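# Move the empty wash bottle into the cart's top tray

## Task

Take the empty wash bottle off the shelved bench and place it in the cart's uppermost tray so that it sits within the tray's walls (standing or lying down is fine); no wash bottle may reach the floor, the robot must release the bottle and back away at the end, and the robot must not tip over or be left leaning.

## Robot and tools

ROBOT. TidyBot++: a base 0.54 m long, 0.50 m wide and 0.38 m tall on four driven casters, carrying a single seven-joint arm with a two-finger gripper. The shoulder sits 0.12 m ahead of the base centre at 0.68 m height. Link lengths: upper arm 0.42 m, forearm 0.31 m, wrist to hand point 0.31 m. The arm begins folded with the hand aimed down, reaching up to 0.08 m beyond the base front. With the hand aimed straight down it can rise to roughly 0.94 m, and only near the base. Cameras: base_camera (644x364, pinhole) and wrist_camera (644x476, fisheye, looking along the hand).

FRAMES. Base frame: origin on the floor below the base centre, x ahead, y to the left, z up, metres. hand_pose is reported here: the point halfway between the finger pads, its z axis running along the fingers, the fingers closing along its y axis. The odometry frame is the base frame as it stood when the scene began; base_odometry gives x, y and heading (rad, left positive, -3.142 to 3.142) from wheel rotation only, so slip shows up as false travel. base_tilt is in degrees, forward and right positive; about 1 degree of bias plus noise.

move. Arguments other than cameras and blocking form one action; motions begin together.
- base: object with any of translate_m (forward positive, -2 to 2 m), strafe_m (left positive, -2 to 2 m), rotate_rad (counter-clockwise from above positive, -6.3 to 6.3 rad). These are offsets measured from where the base is when the command starts, along its axes at that moment.
- joints: absolute targets by name, radians: joint_1_rad (any angle; positive turns the arm clockwise seen from above, against heading), joint_2_rad (-2.249 to 2.249, shoulder; 0 upright, positive leans forward), joint_3_rad (any angle), joint_4_rad (-2.579 to 2.579, elbow; 0 straight, negative folds forearm forward when joint_3 is 3.14), joint_5_rad (any), joint_6_rad (-2.099 to 2.099, wrist; negative tips the hand forward with joint_3 at 3.14 and joint_5 at 0), joint_7_rad (any; hand down, positive is counter-clockwise from above; at 1.57 the fingers part to left and right), gripper_pos (0 fully open to 1 fully closed; pad gap about 85 x (1 - gripper_pos) mm). Done tolerances: ±0.039 for joints 1-4, ±0.095 for 5-7, ±0.03 gripper. Unlimited joints take the shorter route, so turn in steps under half a revolution.
- target: one list of seven numbers [x, y, z, qw, qx, qy, qz], an absolute hand pose in the base frame (metres, then unit quaternion), same form as hand_pose. Alongside target, joints may contain only gripper_pos.
- speeds: caps for this action only: translate_m and strafe_m 0.05 to 0.5 m/s, rotate_rad 0.1 to 1.57 rad/s. When translating and strafing together, give one speed under just one of those keys.
- cameras: list of base_camera, wrist_camera or all; [] gives none. blocking: true (default) waits until everything rests; false returns in about 0.5 s while motion continues. A new move overrides only the parts it names. Unknown keys make the call invalid; out-of-range values get it refused, and then later calls in that reply are skipped.

wait: seconds 0 to 10, no new command, returns state and images; ends early once motions settle. stop: brakes all running motions and holds them. zoom_image: camera plus region [x0, y0, x1, y1] in pixels of that camera's latest image, top-left origin, at most 504x504. finished_scene: scene number; ends the scene and cannot be undone, so the bottle must already be resting in the tray with the hand released and clear.

RESULTS. base_status, joint_status, hand_status give moving, done, off_target (rested short, may still push), contact_stop or time_out (unrequested stops; target dropped), not_followed (a check withheld the arm; messages 'joint command not followed' with 'cause:' for self-collision, 'pose unreachable' for a target), torque_fault, limit_stop_at_motor_heat. The line move sums up the worst status. hand_target is where the hand would be with all joints on target. motor_effort is percent of max torque with the peak in brackets; readings are noisy and biased. on_its_own lists unrequested behaviour. Also watch ARM HIT, MOTOR HOT, OVER-TEMPERATURE FAULT and Motor temperatures. Gripper off_target at closing means something is held; done at 1 means empty. Images may lag the state slightly.

PRACTICE. After a done target the hand is usually within 3 cm; to correct, add (wanted minus measured hand_pose) to the previous target. To keep a loaded hand still, resend hand_target, not hand_pose. A held object makes the arm sag; correct the same way, and never command a joint to its own current reading while loaded. Out-of-reach poses let the arm roam up to 10 s and then time out. Avoid low, forward-pointing, close-in poses. The arm neither slows for nor avoids obstacles and nothing prevents it striking the base. Torque limits: 104.5 N m joints 1-4, 51.3 N m joints 5-7; exceeding one freezes the arm 10 s.

AVOID. Dropping the bottle, especially to the floor; releasing it while it still moves; slamming or hard pushing; squeezing hard while the bottle still rests on the bench; driving or turning while the arm is snagged on something above about 0.6 m; swinging an outstretched arm sideways or reaching far over furniture from the folded pose, which can tip the robot. Back the base away to right a lean. Keep the arm from staying stretched or loaded too long, since motors heat up. Loose objects may get nudged occasionally.

Each tool is called in YAML: its name, and indented under it one key for each argument.

## Session

move:

Scene clock: 0.00 s.
Motor temperatures (°C): [29 30 25 30 35 37 41]
base_odometry: x=+0.000 y=+0.000 heading=+0.000
base_tilt: forward=+0.0 right=-0.4
base_status: not commanded
joint_positions: joint_1_rad=+0.040 joint_2_rad=-0.347 joint_3_rad=+3.159 joint_4_rad=-2.516 joint_5_rad=-0.013 joint_6_rad=-0.835 joint_7_rad=+1.523 gripper_pos=+0.000
joint_status: not commanded
motor_effort: joint_1_rad=+0 joint_2_rad=-2 joint_3_rad=+1 joint_4_rad=+15 joint_5_rad=+0 joint_6_rad=+1 joint_7_rad=-1
hand_pose: x=+0.2787 y=-0.0042 z=+0.5922 quat_wxyz=(-0.008, +0.996, -0.056, +0.069) (m; base frame)
hand_target: x=+0.2789 y=-0.0042 z=+0.5923 quat_wxyz=(-0.008, +0.996, -0.056, +0.069) (m; base frame)
hand_status: not commanded
pictures: base_camera, wrist_camera

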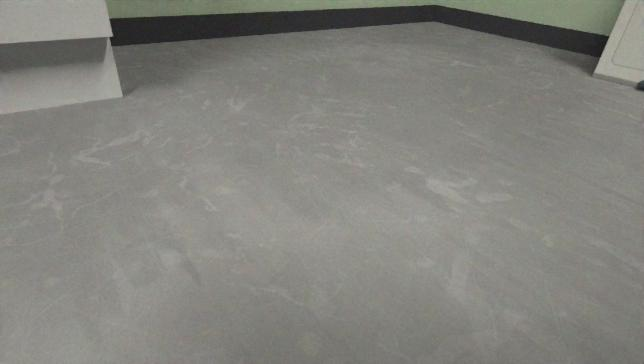

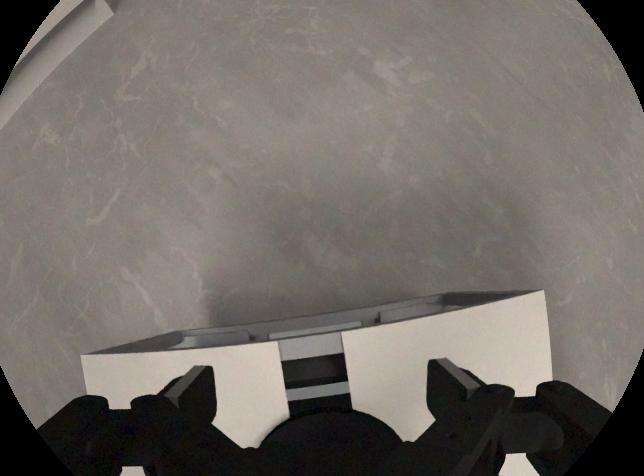

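move:
  joints: {"joint_6_rad": 0.35}

Scene clock: 6.33 s.
Motor temperatures (°C): [29 30 25 30 35 37 41]
move: done
base_odometry: x=+0.000 y=+0.000 heading=+0.000
base_tilt: forward=+0.0 right=-0.4
base_status: not commanded
joint_positions: joint_1_rad=+0.040 joint_2_rad=-0.347 joint_3_rad=+3.159 joint_4_rad=-2.515 joint_5_rad=-0.013 joint_6_rad=+0.286 joint_7_rad=+1.523 gripper_pos=+0.000
joint_status: all done
motor_effort: joint_1_rad=+0(1) joint_2_rad=-7(7) joint_3_rad=+1(1) joint_4_rad=+19(21) joint_5_rad=+0(0) joint_6_rad=+8(8) joint_7_rad=-1(1)
hand_pose: x=+0.5317 y=-0.0237 z=+0.8054 quat_wxyz=(-0.002, +0.807, -0.050, +0.589) (m; base frame)
hand_target: x=+0.5370 y=-0.0244 z=+0.8241 quat_wxyz=(-0.002, +0.788, -0.049, +0.614) (m; base frame)
hand_status: not commanded
pictures: base_camera, wrist_camera

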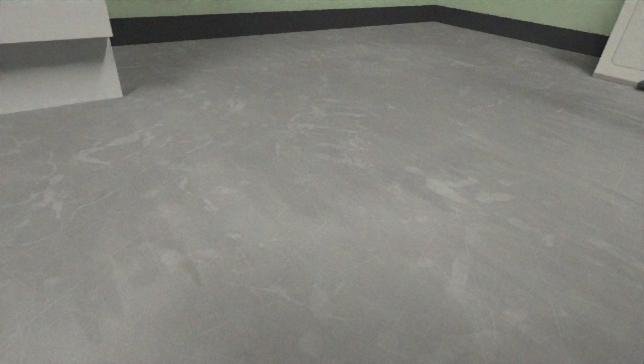

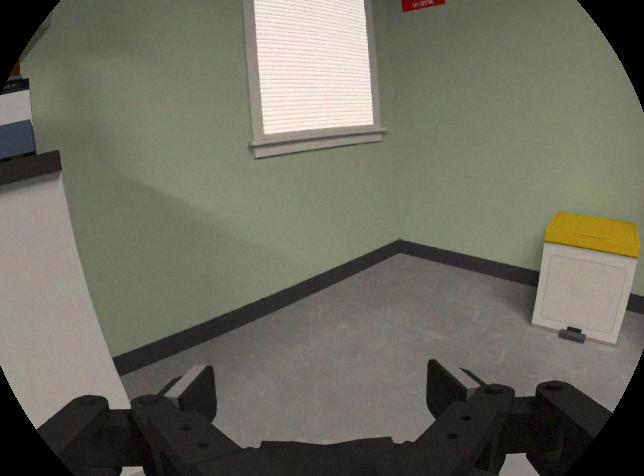

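move:
  base: {"rotate_rad": 0.6}

move:
  base: {"rotate_rad": 0.6}

Scene clock: 10.57 s.
Motor temperatures (°C): [29 30 25 30 35 37 41]
move: done
base_odometry: x=+0.000 y=+0.000 heading=+0.600
base_tilt: forward=+0.0 right=-0.4
base_status: done
joint_positions: joint_1_rad=+0.040 joint_2_rad=-0.347 joint_3_rad=+3.159 joint_4_rad=-2.515 joint_5_rad=-0.013 joint_6_rad=+0.287 joint_7_rad=+1.523 gripper_pos=+0.000
joint_status: not commanded
motor_effort: joint_1_rad=+0(2) joint_2_rad=-7(8) joint_3_rad=+1(3) joint_4_rad=+19(21) joint_5_rad=+0(0) joint_6_rad=+8(9) joint_7_rad=-1(1)
hand_pose: x=+0.5318 y=-0.0236 z=+0.8056 quat_wxyz=(-0.002, +0.806, -0.050, +0.589) (m; base frame)
hand_target: x=+0.5370 y=-0.0244 z=+0.8241 quat_wxyz=(-0.002, +0.788, -0.049, +0.614) (m; base frame)
hand_status: not commanded
pictures: base_camera, wrist_camera

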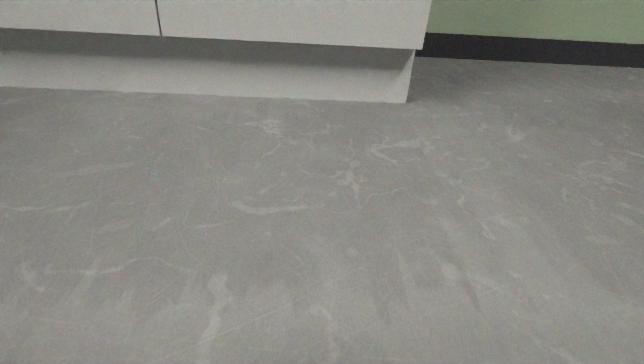

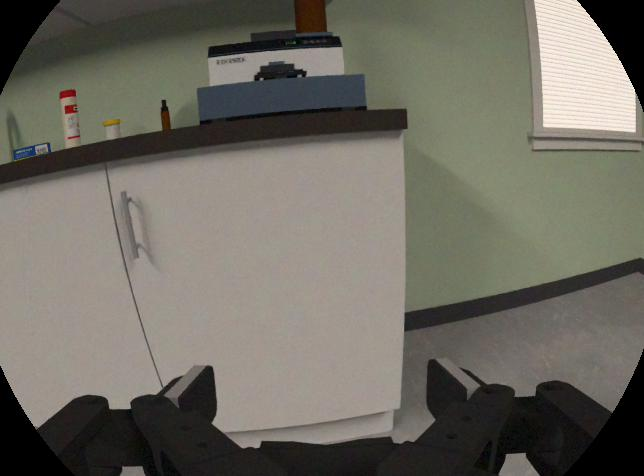

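Scene clock: 12.10 s.
Motor temperatures (°C): [29 30 25 30 35 37 41]
move: done
base_odometry: x=+0.000 y=+0.000 heading=+1.199
base_tilt: forward=+0.1 right=-0.4
base_status: done
joint_positions: joint_1_rad=+0.040 joint_2_rad=-0.347 joint_3_rad=+3.159 joint_4_rad=-2.515 joint_5_rad=-0.013 joint_6_rad=+0.287 joint_7_rad=+1.523 gripper_pos=+0.000
joint_status: not commanded
motor_effort: joint_1_rad=+0(2) joint_2_rad=-7(8) joint_3_rad=+1(2) joint_4_rad=+21(21) joint_5_rad=+0(1) joint_6_rad=+8(9) joint_7_rad=-1(1)
hand_pose: x=+0.5318 y=-0.0236 z=+0.8057 quat_wxyz=(-0.002, +0.806, -0.050, +0.589) (m; base frame)
hand_target: x=+0.5370 y=-0.0244 z=+0.8241 quat_wxyz=(-0.002, +0.788, -0.049, +0.614) (m; base frame)
hand_status: not commanded
pictures: base_camera, wrist_camera

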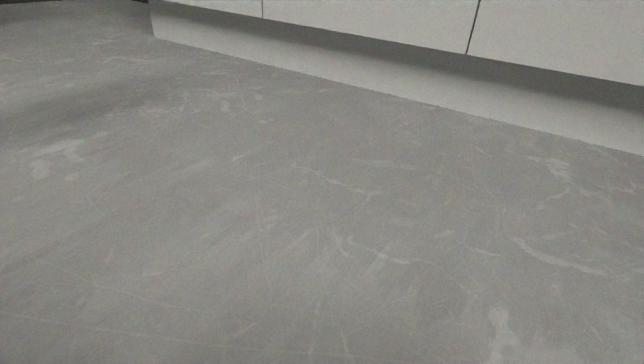

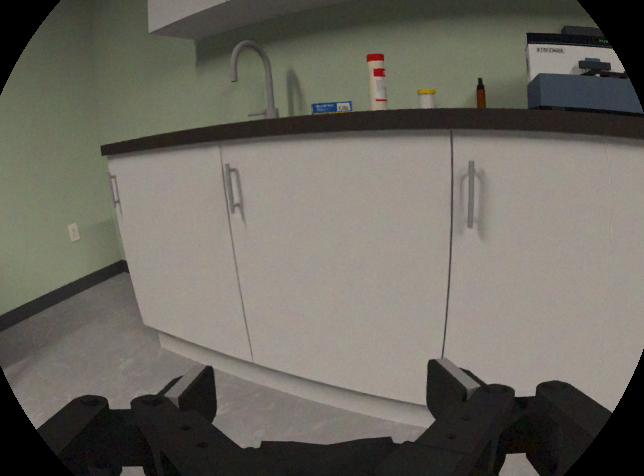

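move:
  base: {"rotate_rad": 0.8}

move:
  base: {"rotate_rad": 0.8}

move:
  base: {"rotate_rad": 0.8}

move:
  base: {"rotate_rad": 0.8}

move:
  base: {"rotate_rad": 0.8}

Scene clock: 19.43 s.
Motor temperatures (°C): [29 30 25 30 35 37 41]
move: done
base_odometry: x=+0.000 y=+0.000 heading=+1.999
base_tilt: forward=+0.0 right=-0.4
base_status: done
joint_positions: joint_1_rad=+0.039 joint_2_rad=-0.347 joint_3_rad=+3.159 joint_4_rad=-2.515 joint_5_rad=-0.013 joint_6_rad=+0.287 joint_7_rad=+1.523 gripper_pos=+0.000
joint_status: not commanded
motor_effort: joint_1_rad=+0(1) joint_2_rad=-7(7) joint_3_rad=+1(2) joint_4_rad=+19(21) joint_5_rad=+0(1) joint_6_rad=+8(8) joint_7_rad=-1(1)
hand_pose: x=+0.5318 y=-0.0236 z=+0.8057 quat_wxyz=(-0.002, +0.806, -0.050, +0.589) (m; base frame)
hand_target: x=+0.5370 y=-0.0244 z=+0.8241 quat_wxyz=(-0.002, +0.788, -0.049, +0.614) (m; base frame)
hand_status: not commanded
pictures: base_camera, wrist_camera

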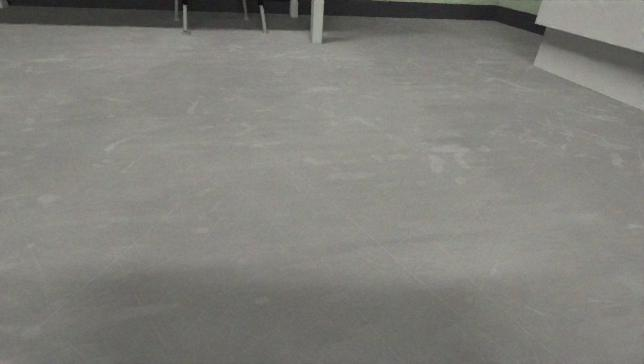

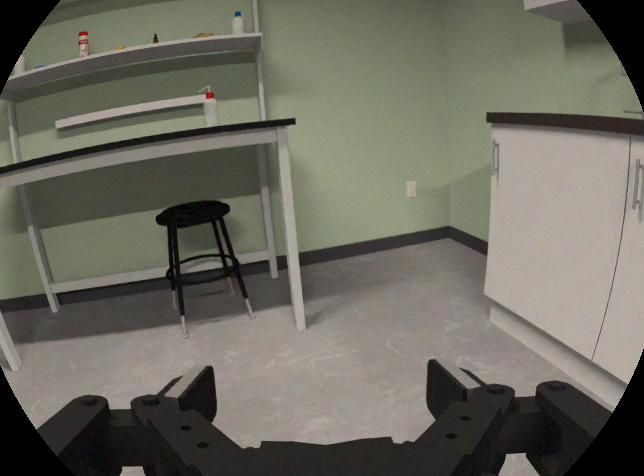

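Scene clock: 21.17 s.
Motor temperatures (°C): [29 30 25 30 35 37 41]
move: done
base_odometry: x=+0.000 y=+0.000 heading=+2.798
base_tilt: forward=+0.0 right=-0.4
base_status: done
joint_positions: joint_1_rad=+0.039 joint_2_rad=-0.347 joint_3_rad=+3.159 joint_4_rad=-2.515 joint_5_rad=-0.013 joint_6_rad=+0.288 joint_7_rad=+1.523 gripper_pos=+0.000
joint_status: not commanded
motor_effort: joint_1_rad=-1(1) joint_2_rad=-7(8) joint_3_rad=+1(2) joint_4_rad=+19(21) joint_5_rad=+0(0) joint_6_rad=+8(8) joint_7_rad=-1(1)
hand_pose: x=+0.5318 y=-0.0235 z=+0.8057 quat_wxyz=(-0.002, +0.806, -0.050, +0.589) (m; base frame)
hand_target: x=+0.5370 y=-0.0244 z=+0.8241 quat_wxyz=(-0.002, +0.788, -0.049, +0.614) (m; base frame)
hand_status: not commanded
pictures: base_camera, wrist_camera

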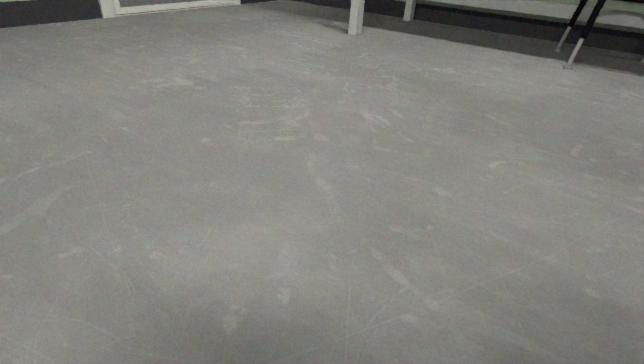

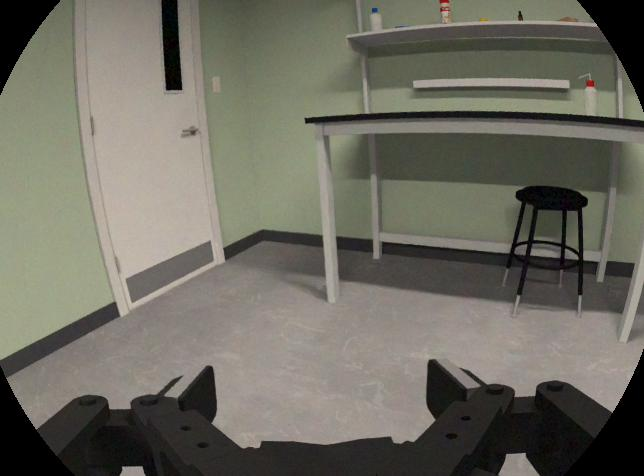

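Scene clock: 22.90 s.
Motor temperatures (°C): [29 30 25 30 35 37 41]
move: done
base_odometry: x=+0.000 y=+0.000 heading=-2.686
base_tilt: forward=+0.0 right=-0.4
base_status: done
joint_positions: joint_1_rad=+0.039 joint_2_rad=-0.347 joint_3_rad=+3.159 joint_4_rad=-2.515 joint_5_rad=-0.013 joint_6_rad=+0.288 joint_7_rad=+1.523 gripper_pos=+0.000
joint_status: not commanded
motor_effort: joint_1_rad=+0(2) joint_2_rad=-7(8) joint_3_rad=+0(2) joint_4_rad=+21(21) joint_5_rad=+0(0) joint_6_rad=+8(9) joint_7_rad=-1(1)
hand_pose: x=+0.5318 y=-0.0235 z=+0.8057 quat_wxyz=(-0.002, +0.806, -0.050, +0.589) (m; base frame)
hand_target: x=+0.5370 y=-0.0244 z=+0.8241 quat_wxyz=(-0.002, +0.788, -0.049, +0.614) (m; base frame)
hand_status: not commanded
pictures: base_camera, wrist_camera

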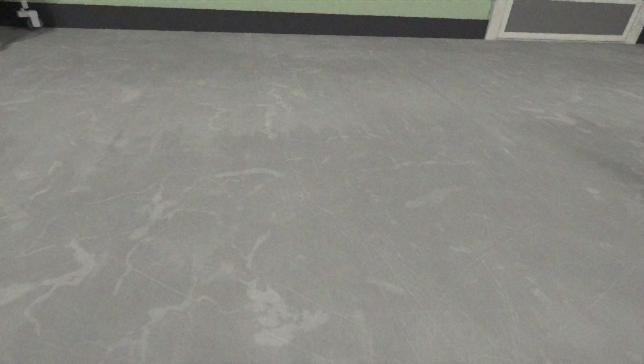

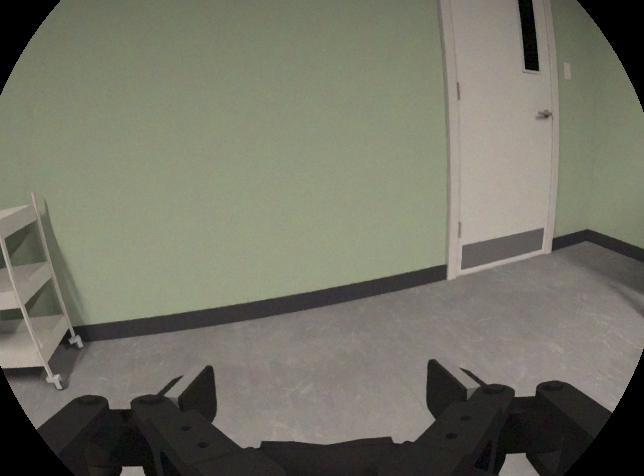

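Scene clock: 24.63 s.
Motor temperatures (°C): [29 30 25 30 35 37 41]
move: done
base_odometry: x=+0.000 y=+0.000 heading=-1.886
base_tilt: forward=+0.0 right=-0.4
base_status: done
joint_positions: joint_1_rad=+0.039 joint_2_rad=-0.347 joint_3_rad=+3.159 joint_4_rad=-2.515 joint_5_rad=-0.013 joint_6_rad=+0.288 joint_7_rad=+1.523 gripper_pos=+0.000
joint_status: not commanded
motor_effort: joint_1_rad=+0(2) joint_2_rad=-7(8) joint_3_rad=+0(2) joint_4_rad=+19(21) joint_5_rad=+0(1) joint_6_rad=+8(9) joint_7_rad=-1(1)
hand_pose: x=+0.5318 y=-0.0235 z=+0.8058 quat_wxyz=(-0.002, +0.806, -0.050, +0.589) (m; base frame)
hand_target: x=+0.5370 y=-0.0244 z=+0.8241 quat_wxyz=(-0.002, +0.788, -0.049, +0.614) (m; base frame)
hand_status: not commanded
pictures: base_camera, wrist_camera

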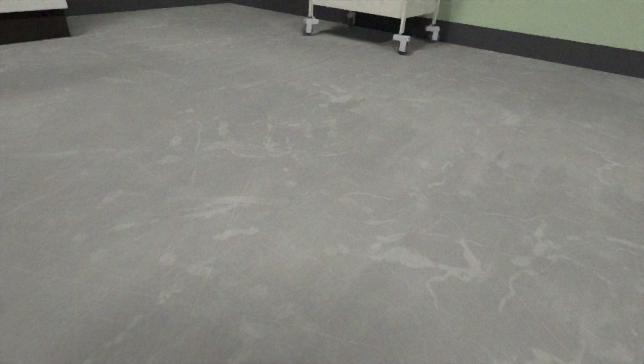

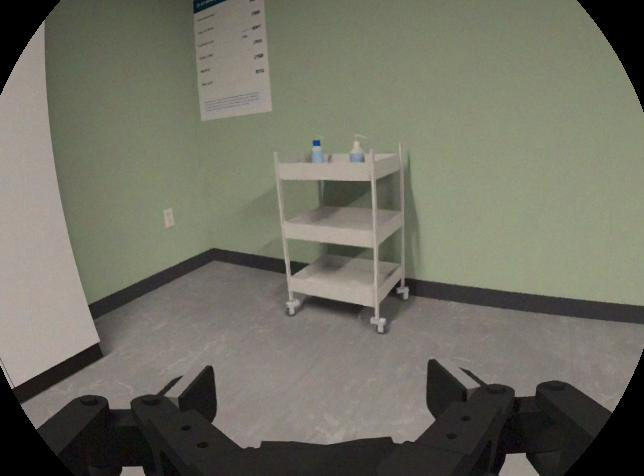

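Scene clock: 26.37 s.
Motor temperatures (°C): [29 30 25 30 35 37 41]
move: done
base_odometry: x=+0.000 y=+0.000 heading=-1.087
base_tilt: forward=+0.0 right=-0.4
base_status: done
joint_positions: joint_1_rad=+0.039 joint_2_rad=-0.347 joint_3_rad=+3.159 joint_4_rad=-2.515 joint_5_rad=-0.013 joint_6_rad=+0.288 joint_7_rad=+1.523 gripper_pos=+0.000
joint_status: not commanded
motor_effort: joint_1_rad=+0(2) joint_2_rad=-7(8) joint_3_rad=+1(2) joint_4_rad=+21(21) joint_5_rad=+0(1) joint_6_rad=+8(9) joint_7_rad=-1(1)
hand_pose: x=+0.5318 y=-0.0235 z=+0.8058 quat_wxyz=(-0.002, +0.806, -0.050, +0.590) (m; base frame)
hand_target: x=+0.5370 y=-0.0244 z=+0.8241 quat_wxyz=(-0.002, +0.788, -0.049, +0.614) (m; base frame)
hand_status: not commanded
pictures: base_camera, wrist_camera

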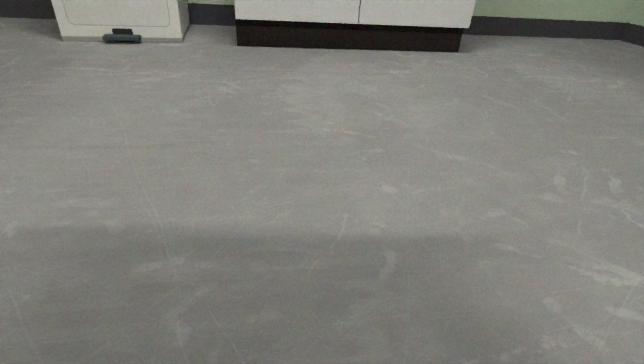

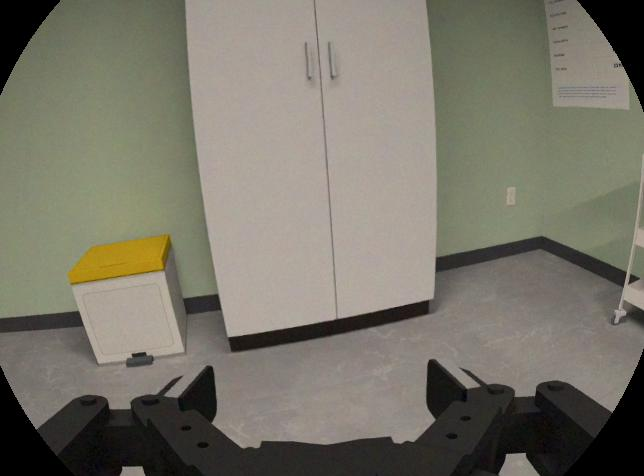

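move:
  base: {"rotate_rad": -2.8}

Scene clock: 32.80 s.
Motor temperatures (°C): [29 30 25 30 35 37 41]
move: done
base_odometry: x=+0.000 y=+0.000 heading=+2.397
base_tilt: forward=+0.0 right=-0.4
base_status: done
joint_positions: joint_1_rad=+0.039 joint_2_rad=-0.347 joint_3_rad=+3.159 joint_4_rad=-2.515 joint_5_rad=-0.013 joint_6_rad=+0.288 joint_7_rad=+1.523 gripper_pos=+0.000
joint_status: not commanded
motor_effort: joint_1_rad=+0(2) joint_2_rad=-7(8) joint_3_rad=+1(3) joint_4_rad=+19(20) joint_5_rad=+0(0) joint_6_rad=+8(9) joint_7_rad=-1(2)
hand_pose: x=+0.5319 y=-0.0234 z=+0.8059 quat_wxyz=(-0.002, +0.806, -0.050, +0.590) (m; base frame)
hand_target: x=+0.5370 y=-0.0244 z=+0.8241 quat_wxyz=(-0.002, +0.788, -0.049, +0.614) (m; base frame)
hand_status: not commanded
pictures: base_camera, wrist_camera

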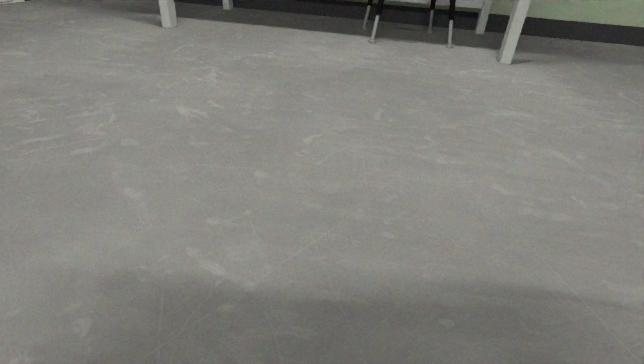

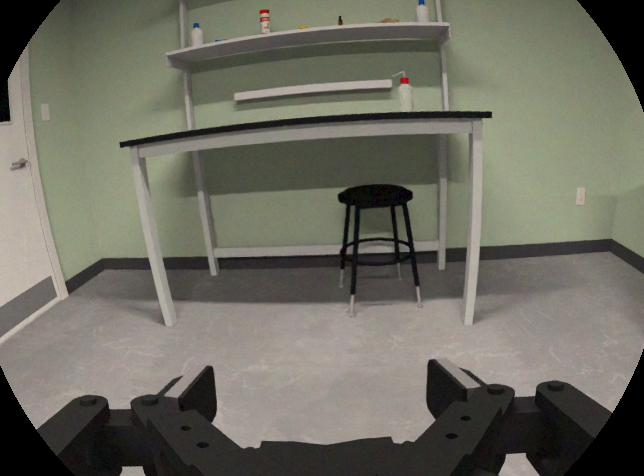

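zoom_image:
  camera: "wrist_camera"
  region: [340, 0, 500, 130]

zoom_image:
  camera: "wrist_camera"
  region: [160, 0, 340, 140]

Scaled by 3.150.

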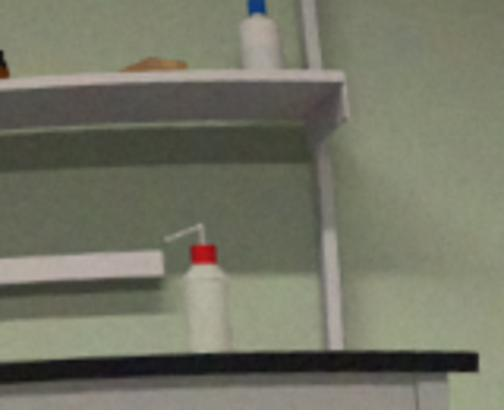

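Scaled by 2.800.

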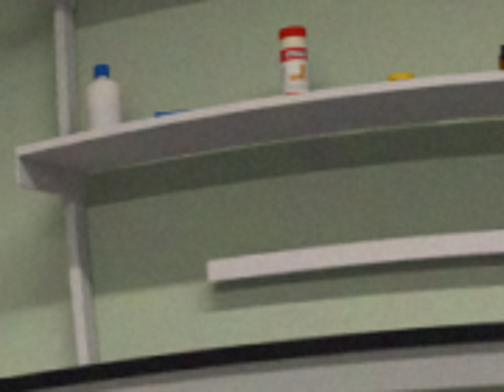

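move:
  base: {"translate_m": 0.993, "strafe_m": -0.362, "rotate_rad": -0.176}
  joints: {"joint_1_rad": 0.0, "joint_2_rad": 0.0, "joint_3_rad": 3.1416, "joint_4_rad": -1.9, "joint_5_rad": 0.0, "joint_6_rad": 0.1, "joint_7_rad": 1.5708}

Scene clock: 104.10 s.
Motor temperatures (°C): [29 30 25 31 35 38 41]
move: done
base_odometry: x=-0.485 y=+0.939 heading=+2.220
base_tilt: forward=+0.1 right=-0.4
base_status: done
joint_positions: joint_1_rad=+0.015 joint_2_rad=-0.001 joint_3_rad=+3.159 joint_4_rad=-1.916 joint_5_rad=-0.013 joint_6_rad=+0.147 joint_7_rad=+1.523 gripper_pos=+0.000
joint_status: all done
motor_effort: joint_1_rad=+0(3) joint_2_rad=-21(24) joint_3_rad=+1(3) joint_4_rad=+22(23) joint_5_rad=+0(1) joint_6_rad=+8(9) joint_7_rad=-1(2)
hand_pose: x=+0.7197 y=-0.0186 z=+0.9354 quat_wxyz=(-0.008, +0.772, -0.037, +0.634) (m; base frame)
hand_target: x=+0.7196 y=+0.0014 z=+0.9302 quat_wxyz=(+0.000, +0.783, +0.000, +0.622) (m; base frame)
hand_status: not commanded
pictures: base_camera, wrist_camera

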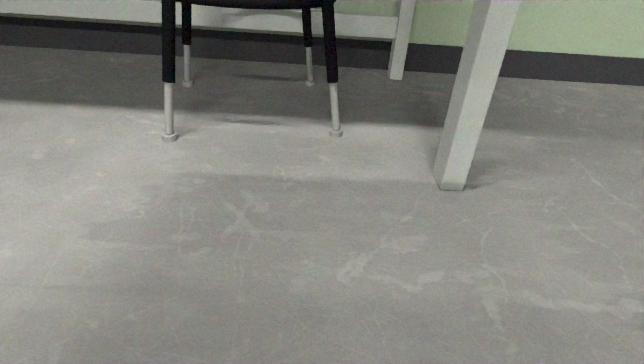

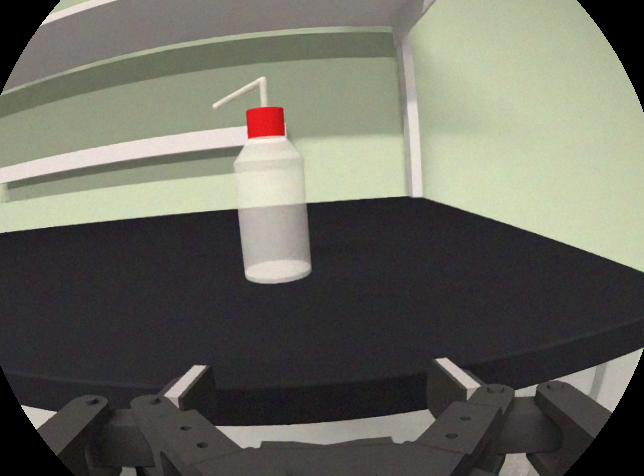

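move:
  joints: {"joint_1_rad": 0.0, "joint_2_rad": -0.062, "joint_3_rad": 3.12, "joint_4_rad": -1.79, "joint_5_rad": 0.0, "joint_6_rad": 0.08, "joint_7_rad": 1.62}

Scene clock: 134.23 s.
Motor temperatures (°C): [29 31 25 31 35 38 41]
move: done
base_odometry: x=-0.485 y=+0.939 heading=+2.220
base_tilt: forward=+0.1 right=-0.4
base_status: not commanded
joint_positions: joint_1_rad=+0.014 joint_2_rad=-0.065 joint_3_rad=+3.142 joint_4_rad=-1.800 joint_5_rad=-0.013 joint_6_rad=+0.124 joint_7_rad=+1.542 gripper_pos=+0.000
joint_status: all done
motor_effort: joint_1_rad=-1(2) joint_2_rad=-20(24) joint_3_rad=+1(2) joint_4_rad=+22(25) joint_5_rad=+0(1) joint_6_rad=+9(10) joint_7_rad=-1(1)
hand_pose: x=+0.7127 y=-0.0072 z=+1.0383 quat_wxyz=(-0.009, +0.720, -0.021, +0.693) (m; base frame)
hand_target: x=+0.7134 y=+0.0146 z=+1.0285 quat_wxyz=(+0.010, +0.733, +0.026, +0.679) (m; base frame)
hand_status: not commanded
pictures: base_camera, wrist_camera

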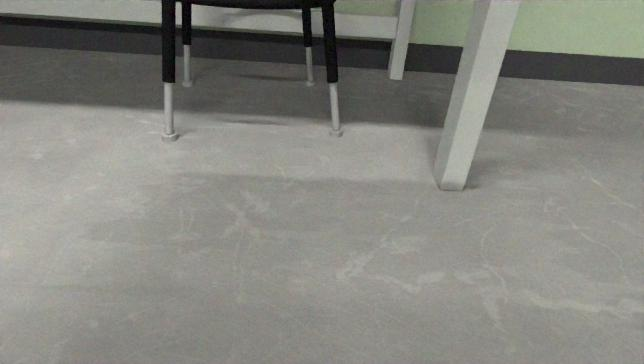

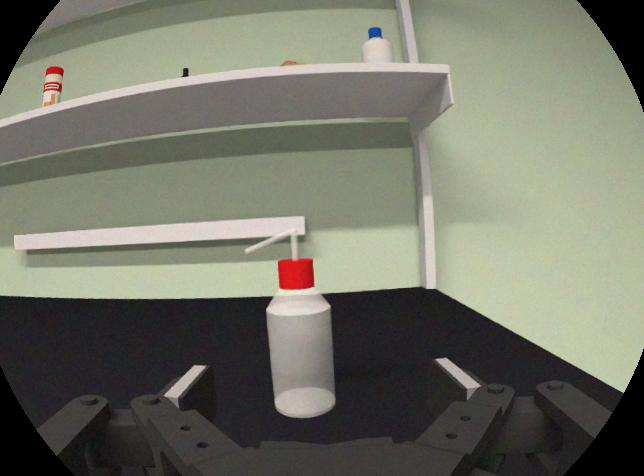

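move:
  joints: {"joint_1_rad": -0.02, "joint_2_rad": 0.046, "joint_3_rad": 3.12, "joint_4_rad": -1.738, "joint_5_rad": 0.0, "joint_6_rad": 0.08, "joint_7_rad": 1.67}

Scene clock: 165.90 s.
Motor temperatures (°C): [29 31 25 31 35 37 41]
move: done
base_odometry: x=-0.485 y=+0.939 heading=+2.220
base_tilt: forward=+0.1 right=-0.4
base_status: not commanded
joint_positions: joint_1_rad=-0.006 joint_2_rad=+0.046 joint_3_rad=+3.141 joint_4_rad=-1.755 joint_5_rad=-0.013 joint_6_rad=+0.122 joint_7_rad=+1.587 gripper_pos=+0.000
joint_status: all done
motor_effort: joint_1_rad=-1(2) joint_2_rad=-24(27) joint_3_rad=+0(1) joint_4_rad=+23(24) joint_5_rad=+0(1) joint_6_rad=+8(10) joint_7_rad=-1(1)
hand_pose: x=+0.7538 y=+0.0050 z=+0.9973 quat_wxyz=(+0.000, +0.744, +0.003, +0.668) (m; base frame)
hand_target: x=+0.7533 y=+0.0274 z=+0.9943 quat_wxyz=(+0.019, +0.751, +0.053, +0.658) (m; base frame)
hand_status: not commanded
pictures: base_camera, wrist_camera

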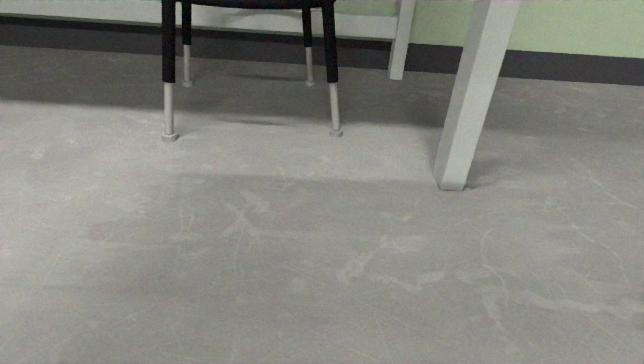

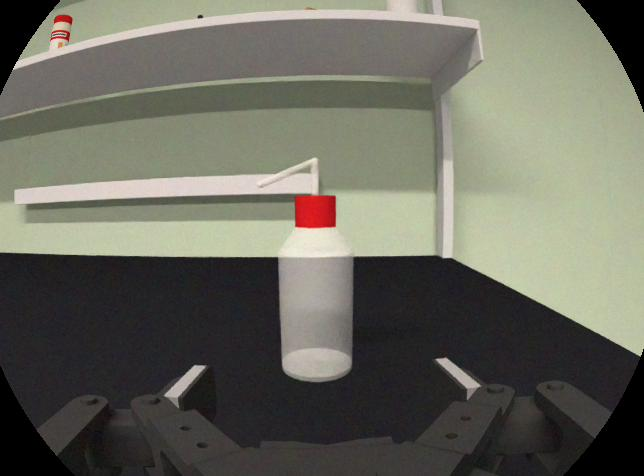

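move:
  base: {"translate_m": 0.13}
  speeds: {"translate_m": 0.15}

Scene clock: 177.33 s.
Motor temperatures (°C): [29 31 25 31 35 37 41]
move: done
base_odometry: x=-0.564 y=+1.043 heading=+2.220
base_tilt: forward=+0.1 right=-0.4
base_status: done
joint_positions: joint_1_rad=-0.006 joint_2_rad=+0.047 joint_3_rad=+3.141 joint_4_rad=-1.753 joint_5_rad=-0.013 joint_6_rad=+0.122 joint_7_rad=+1.588 gripper_pos=+0.000
joint_status: not commanded
motor_effort: joint_1_rad=+0(1) joint_2_rad=-24(27) joint_3_rad=+0(1) joint_4_rad=+23(24) joint_5_rad=+0(0) joint_6_rad=+8(9) joint_7_rad=-1(1)
hand_pose: x=+0.7543 y=+0.0054 z=+0.9973 quat_wxyz=(+0.000, +0.744, +0.004, +0.668) (m; base frame)
hand_target: x=+0.7533 y=+0.0274 z=+0.9943 quat_wxyz=(+0.019, +0.751, +0.053, +0.658) (m; base frame)
hand_status: not commanded
pictures: base_camera, wrist_camera

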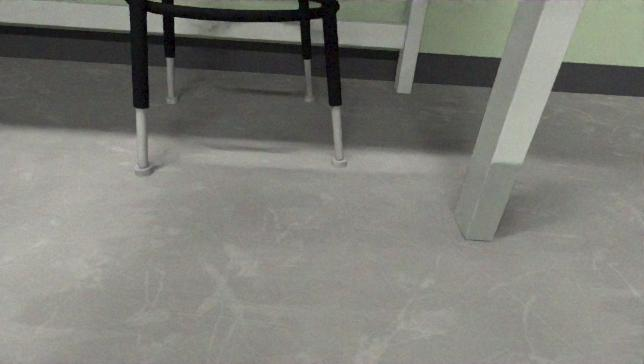

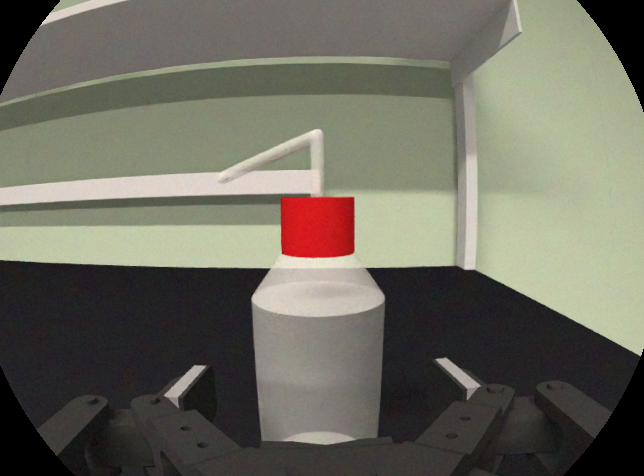

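move:
  base: {"translate_m": 0.035}
  speeds: {"translate_m": 0.1}

Scene clock: 182.90 s.
Motor temperatures (°C): [29 31 25 32 35 37 41]
move: done
base_odometry: x=-0.585 y=+1.071 heading=+2.220
base_tilt: forward=+0.1 right=-0.4
base_status: done
joint_positions: joint_1_rad=-0.007 joint_2_rad=+0.046 joint_3_rad=+3.141 joint_4_rad=-1.753 joint_5_rad=-0.013 joint_6_rad=+0.121 joint_7_rad=+1.588 gripper_pos=+0.000
joint_status: not commanded
motor_effort: joint_1_rad=+0(2) joint_2_rad=-24(27) joint_3_rad=+1(1) joint_4_rad=+22(24) joint_5_rad=+0(0) joint_6_rad=+9(9) joint_7_rad=+0(1)
hand_pose: x=+0.7542 y=+0.0058 z=+0.9978 quat_wxyz=(+0.000, +0.744, +0.004, +0.668) (m; base frame)
hand_target: x=+0.7533 y=+0.0274 z=+0.9943 quat_wxyz=(+0.019, +0.751, +0.053, +0.658) (m; base frame)
hand_status: not commanded
pictures: base_camera, wrist_camera

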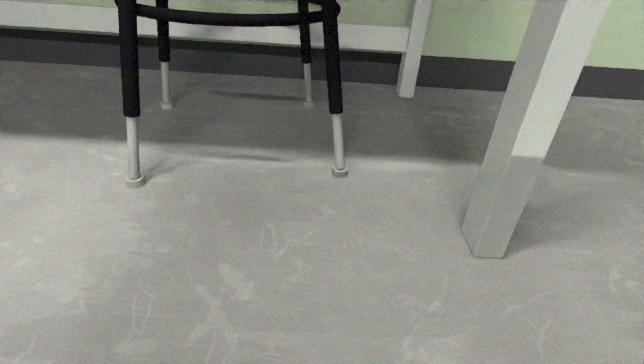

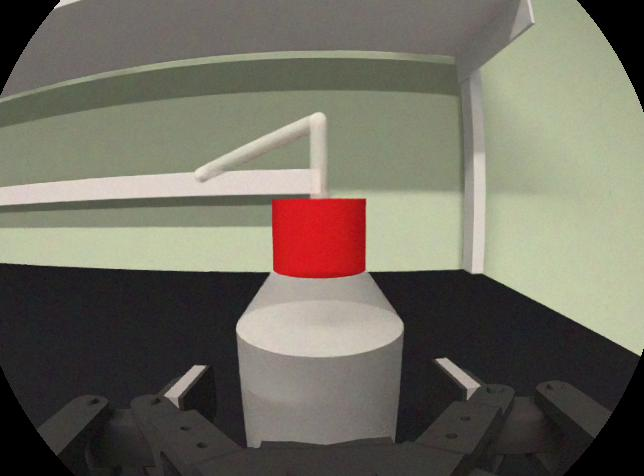

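move:
  base: {"translate_m": 0.012}
  speeds: {"translate_m": 0.1}
  cameras: ["wrist_camera"]

move:
  joints: {"gripper_pos": 0.35}
  cameras: ["wrist_camera"]

Scene clock: 189.23 s.
Motor temperatures (°C): [29 32 25 32 35 37 41]
move: done
base_odometry: x=-0.592 y=+1.081 heading=+2.220
base_tilt: forward=+0.0 right=-0.4
base_status: done
joint_positions: joint_1_rad=-0.007 joint_2_rad=+0.048 joint_3_rad=+3.141 joint_4_rad=-1.751 joint_5_rad=-0.013 joint_6_rad=+0.121 joint_7_rad=+1.588 gripper_pos=+0.000
joint_status: not commanded
motor_effort: joint_1_rad=+0(1) joint_2_rad=-24(28) joint_3_rad=+1(1) joint_4_rad=+22(24) joint_5_rad=+0(0) joint_6_rad=+8(9) joint_7_rad=-1(1)
hand_pose: x=+0.7549 y=+0.0059 z=+0.9978 quat_wxyz=(+0.000, +0.744, +0.004, +0.668) (m; base frame)
hand_target: x=+0.7533 y=+0.0274 z=+0.9943 quat_wxyz=(+0.019, +0.751, +0.053, +0.658) (m; base frame)
hand_status: not commanded
pictures: wrist_camera

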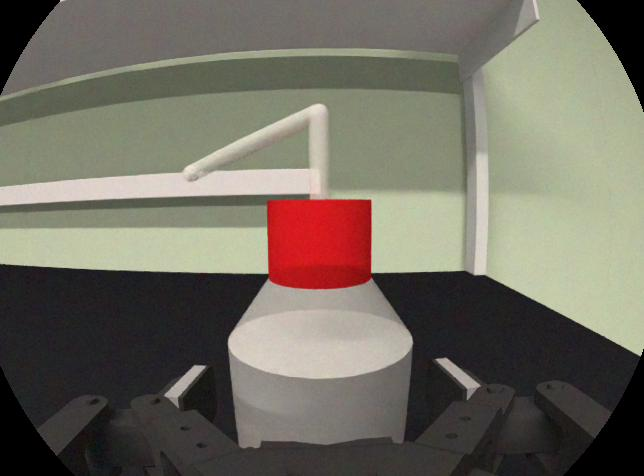

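Scene clock: 189.97 s.
Motor temperatures (°C): [29 32 25 32 35 37 41]
move: done
base_odometry: x=-0.592 y=+1.081 heading=+2.220
base_tilt: forward=+0.1 right=-0.4
base_status: not commanded
joint_positions: joint_1_rad=-0.007 joint_2_rad=+0.048 joint_3_rad=+3.141 joint_4_rad=-1.751 joint_5_rad=-0.013 joint_6_rad=+0.121 joint_7_rad=+1.588 gripper_pos=+0.342
joint_status: all done
motor_effort: joint_1_rad=+0(1) joint_2_rad=-24(24) joint_3_rad=+1(1) joint_4_rad=+22(24) joint_5_rad=+0(0) joint_6_rad=+8(9) joint_7_rad=-1(1)
hand_pose: x=+0.7549 y=+0.0059 z=+0.9978 quat_wxyz=(+0.000, +0.744, +0.004, +0.668) (m; base frame)
hand_target: x=+0.7533 y=+0.0274 z=+0.9943 quat_wxyz=(+0.019, +0.751, +0.053, +0.658) (m; base frame)
hand_status: not commanded
pictures: wrist_camera

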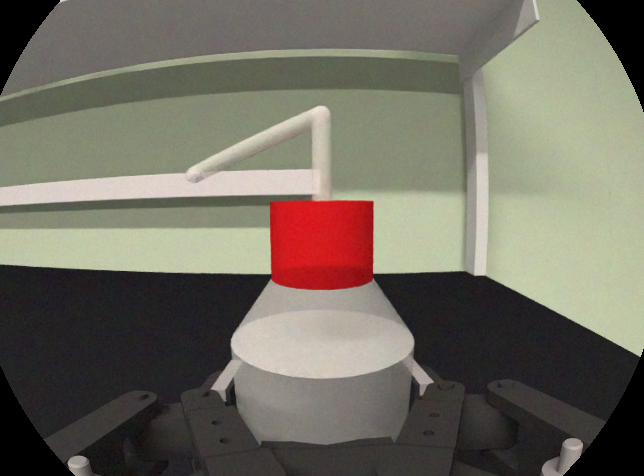

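move:
  joints: {"gripper_pos": 0.42}
  cameras: ["wrist_camera"]

Scene clock: 194.47 s.
Motor temperatures (°C): [29 32 25 32 35 37 41]
move: off_target
base_odometry: x=-0.592 y=+1.081 heading=+2.220
base_tilt: forward=+0.0 right=-0.4
base_status: not commanded
joint_positions: joint_1_rad=-0.007 joint_2_rad=+0.048 joint_3_rad=+3.141 joint_4_rad=-1.751 joint_5_rad=-0.013 joint_6_rad=+0.121 joint_7_rad=+1.588 gripper_pos=+0.360
joint_status: gripper_pos off_target (ended at +0.360, target +0.420)
motor_effort: joint_1_rad=+0(0) joint_2_rad=-24(24) joint_3_rad=+1(1) joint_4_rad=+24(24) joint_5_rad=+0(0) joint_6_rad=+9(9) joint_7_rad=+0(1)
hand_pose: x=+0.7549 y=+0.0060 z=+0.9979 quat_wxyz=(+0.000, +0.744, +0.004, +0.668) (m; base frame)
hand_target: x=+0.7533 y=+0.0274 z=+0.9943 quat_wxyz=(+0.019, +0.751, +0.053, +0.658) (m; base frame)
hand_status: not commanded
pictures: wrist_camera

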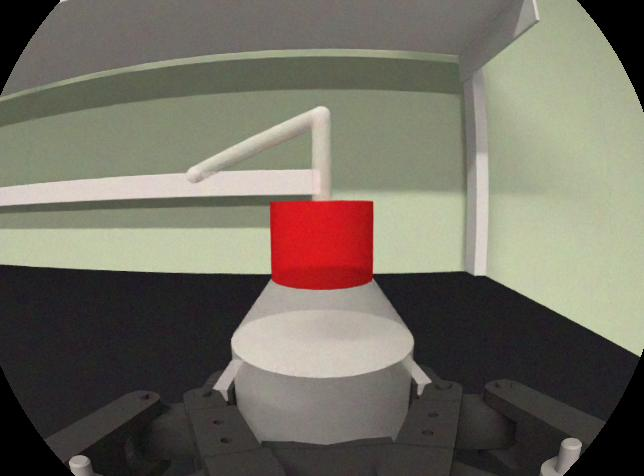

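move:
  joints: {"joint_2_rad": 0.004, "joint_4_rad": -1.518, "joint_6_rad": -0.175}
  cameras: ["wrist_camera"]

Scene clock: 203.80 s.
Motor temperatures (°C): [29 32 25 32 35 37 41]
move: done
base_odometry: x=-0.592 y=+1.081 heading=+2.220
base_tilt: forward=+0.1 right=-0.4
base_status: not commanded
joint_positions: joint_1_rad=-0.007 joint_2_rad=+0.006 joint_3_rad=+3.141 joint_4_rad=-1.534 joint_5_rad=-0.013 joint_6_rad=-0.128 joint_7_rad=+1.588 gripper_pos=+0.360
joint_status: all done
motor_effort: joint_1_rad=+0(1) joint_2_rad=-23(26) joint_3_rad=+1(1) joint_4_rad=+24(26) joint_5_rad=+0(0) joint_6_rad=+9(10) joint_7_rad=-1(2)
hand_pose: x=+0.7454 y=+0.0069 z=+1.0822 quat_wxyz=(-0.002, +0.740, +0.005, +0.672) (m; base frame)
hand_target: x=+0.7426 y=+0.0273 z=+1.0787 quat_wxyz=(+0.019, +0.748, +0.053, +0.661) (m; base frame)
hand_status: not commanded
pictures: wrist_camera

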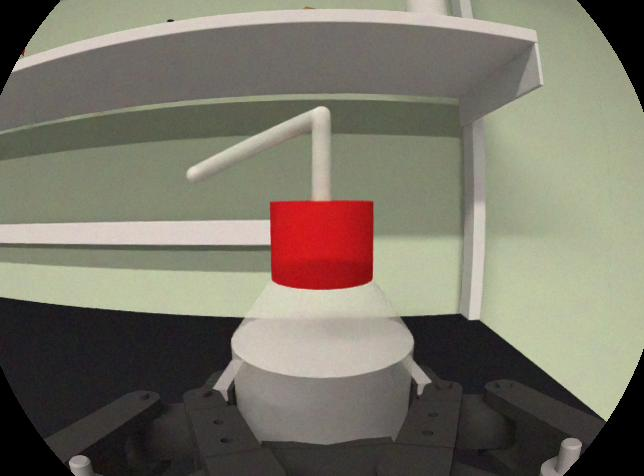

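move:
  joints: {"gripper_pos": 0.5}
  cameras: []

move:
  base: {"translate_m": -0.45}
  joints: {"joint_2_rad": -0.453, "joint_4_rad": -1.84, "joint_6_rad": -0.32}
  speeds: {"translate_m": 0.3}
  cameras: ["wrist_camera"]

Scene clock: 225.43 s.
Motor temperatures (°C): [29 32 25 32 35 37 41]
move: off_target
base_odometry: x=-0.592 y=+1.081 heading=+2.220
base_tilt: forward=+0.1 right=-0.4
base_status: not commanded
joint_positions: joint_1_rad=-0.007 joint_2_rad=+0.006 joint_3_rad=+3.141 joint_4_rad=-1.534 joint_5_rad=-0.013 joint_6_rad=-0.130 joint_7_rad=+1.588 gripper_pos=+0.360
joint_status: gripper_pos off_target (ended at +0.360, target +0.500)
motor_effort: joint_1_rad=+0(1) joint_2_rad=-23(24) joint_3_rad=+0(1) joint_4_rad=+23(24) joint_5_rad=+0(0) joint_6_rad=+9(9) joint_7_rad=-1(1)
hand_pose: x=+0.7454 y=+0.0069 z=+1.0817 quat_wxyz=(-0.002, +0.741, +0.005, +0.671) (m; base frame)
hand_target: x=+0.7426 y=+0.0273 z=+1.0787 quat_wxyz=(+0.019, +0.748, +0.053, +0.661) (m; base frame)
hand_status: not commanded
pictures: none
No camera images: "cameras" was empty.

Scene clock: 227.93 s.
Motor temperatures (°C): [29 32 25 32 35 37 41]
move: done
base_odometry: x=-0.320 y=+0.722 heading=+2.220
base_tilt: forward=+0.0 right=-0.4
base_status: done
joint_positions: joint_1_rad=-0.011 joint_2_rad=-0.456 joint_3_rad=+3.137 joint_4_rad=-1.825 joint_5_rad=-0.013 joint_6_rad=-0.275 joint_7_rad=+1.588 gripper_pos=+0.360
joint_status: all done
motor_effort: joint_1_rad=-1(2) joint_2_rad=-6(30) joint_3_rad=+1(4) joint_4_rad=+24(25) joint_5_rad=+0(0) joint_6_rad=+9(10) joint_7_rad=-1(1)
hand_pose: x=+0.5521 y=+0.0100 z=+1.0998 quat_wxyz=(-0.004, +0.732, +0.010, +0.681) (m; base frame)
hand_target: x=+0.5516 y=+0.0221 z=+1.0751 quat_wxyz=(+0.023, +0.752, +0.055, +0.657) (m; base frame)
hand_status: not commanded
pictures: wrist_camera

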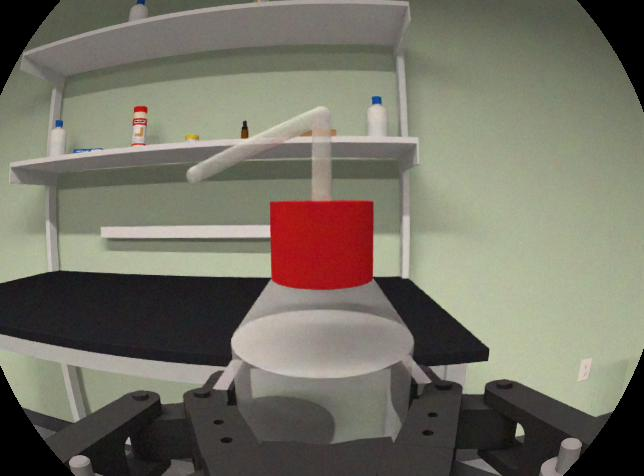

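move:
  base: {"translate_m": -1.705, "strafe_m": 1.125, "rotate_rad": 1.593}
  speeds: {"translate_m": 0.4, "rotate_rad": 0.6}

Scene clock: 245.33 s.
Motor temperatures (°C): [29 32 25 32 35 37 41]
move: done
base_odometry: x=-0.185 y=-1.316 heading=-2.470
base_tilt: forward=+0.0 right=-0.4
base_status: done
joint_positions: joint_1_rad=-0.012 joint_2_rad=-0.450 joint_3_rad=+3.132 joint_4_rad=-1.826 joint_5_rad=-0.013 joint_6_rad=-0.276 joint_7_rad=+1.588 gripper_pos=+0.360
joint_status: not commanded
motor_effort: joint_1_rad=+0(2) joint_2_rad=-6(9) joint_3_rad=+1(3) joint_4_rad=+25(25) joint_5_rad=+0(0) joint_6_rad=+9(10) joint_7_rad=-1(1)
hand_pose: x=+0.5543 y=+0.0133 z=+1.0964 quat_wxyz=(-0.005, +0.735, +0.012, +0.678) (m; base frame)
hand_target: x=+0.5516 y=+0.0221 z=+1.0751 quat_wxyz=(+0.023, +0.752, +0.055, +0.657) (m; base frame)
hand_status: not commanded
pictures: base_camera, wrist_camera

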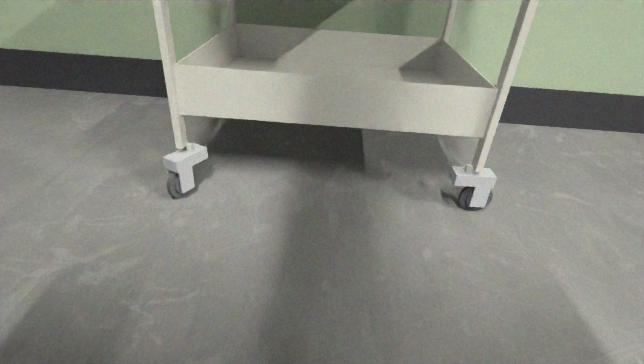

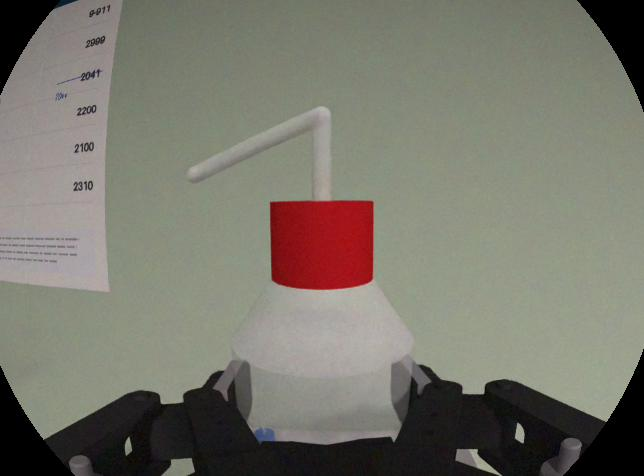

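move:
  base: {"rotate_rad": -0.08}
  joints: {"joint_2_rad": -0.186, "joint_4_rad": -1.11, "joint_6_rad": -1.5}

Scene clock: 268.27 s.
Motor temperatures (°C): [29 32 25 32 35 37 41]
move: done
base_odometry: x=-0.185 y=-1.316 heading=-2.549
base_tilt: forward=+0.0 right=-0.4
base_status: done
joint_positions: joint_1_rad=-0.013 joint_2_rad=-0.198 joint_3_rad=+3.131 joint_4_rad=-1.131 joint_5_rad=-0.013 joint_6_rad=-1.449 joint_7_rad=+1.589 gripper_pos=+0.360
joint_status: all done
motor_effort: joint_1_rad=+0(2) joint_2_rad=-11(12) joint_3_rad=+1(3) joint_4_rad=+19(25) joint_5_rad=+0(0) joint_6_rad=+6(10) joint_7_rad=-1(1)
hand_pose: x=+0.5028 y=+0.0152 z=+1.0557 quat_wxyz=(-0.006, +0.929, +0.021, +0.371) (m; base frame)
hand_target: x=+0.4961 y=+0.0184 z=+1.0502 quat_wxyz=(+0.012, +0.934, +0.066, +0.351) (m; base frame)
hand_status: not commanded
pictures: base_camera, wrist_camera

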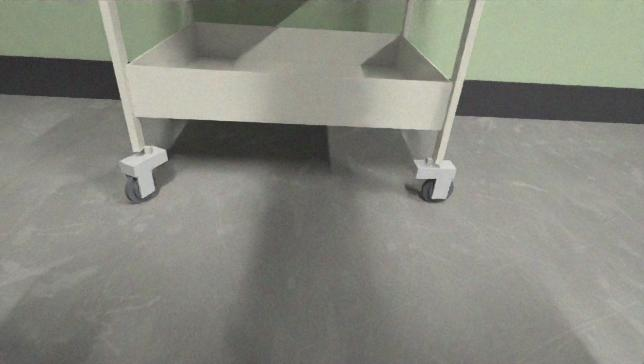

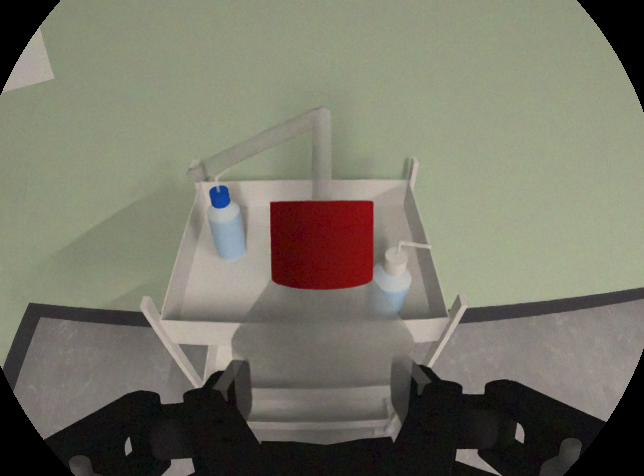

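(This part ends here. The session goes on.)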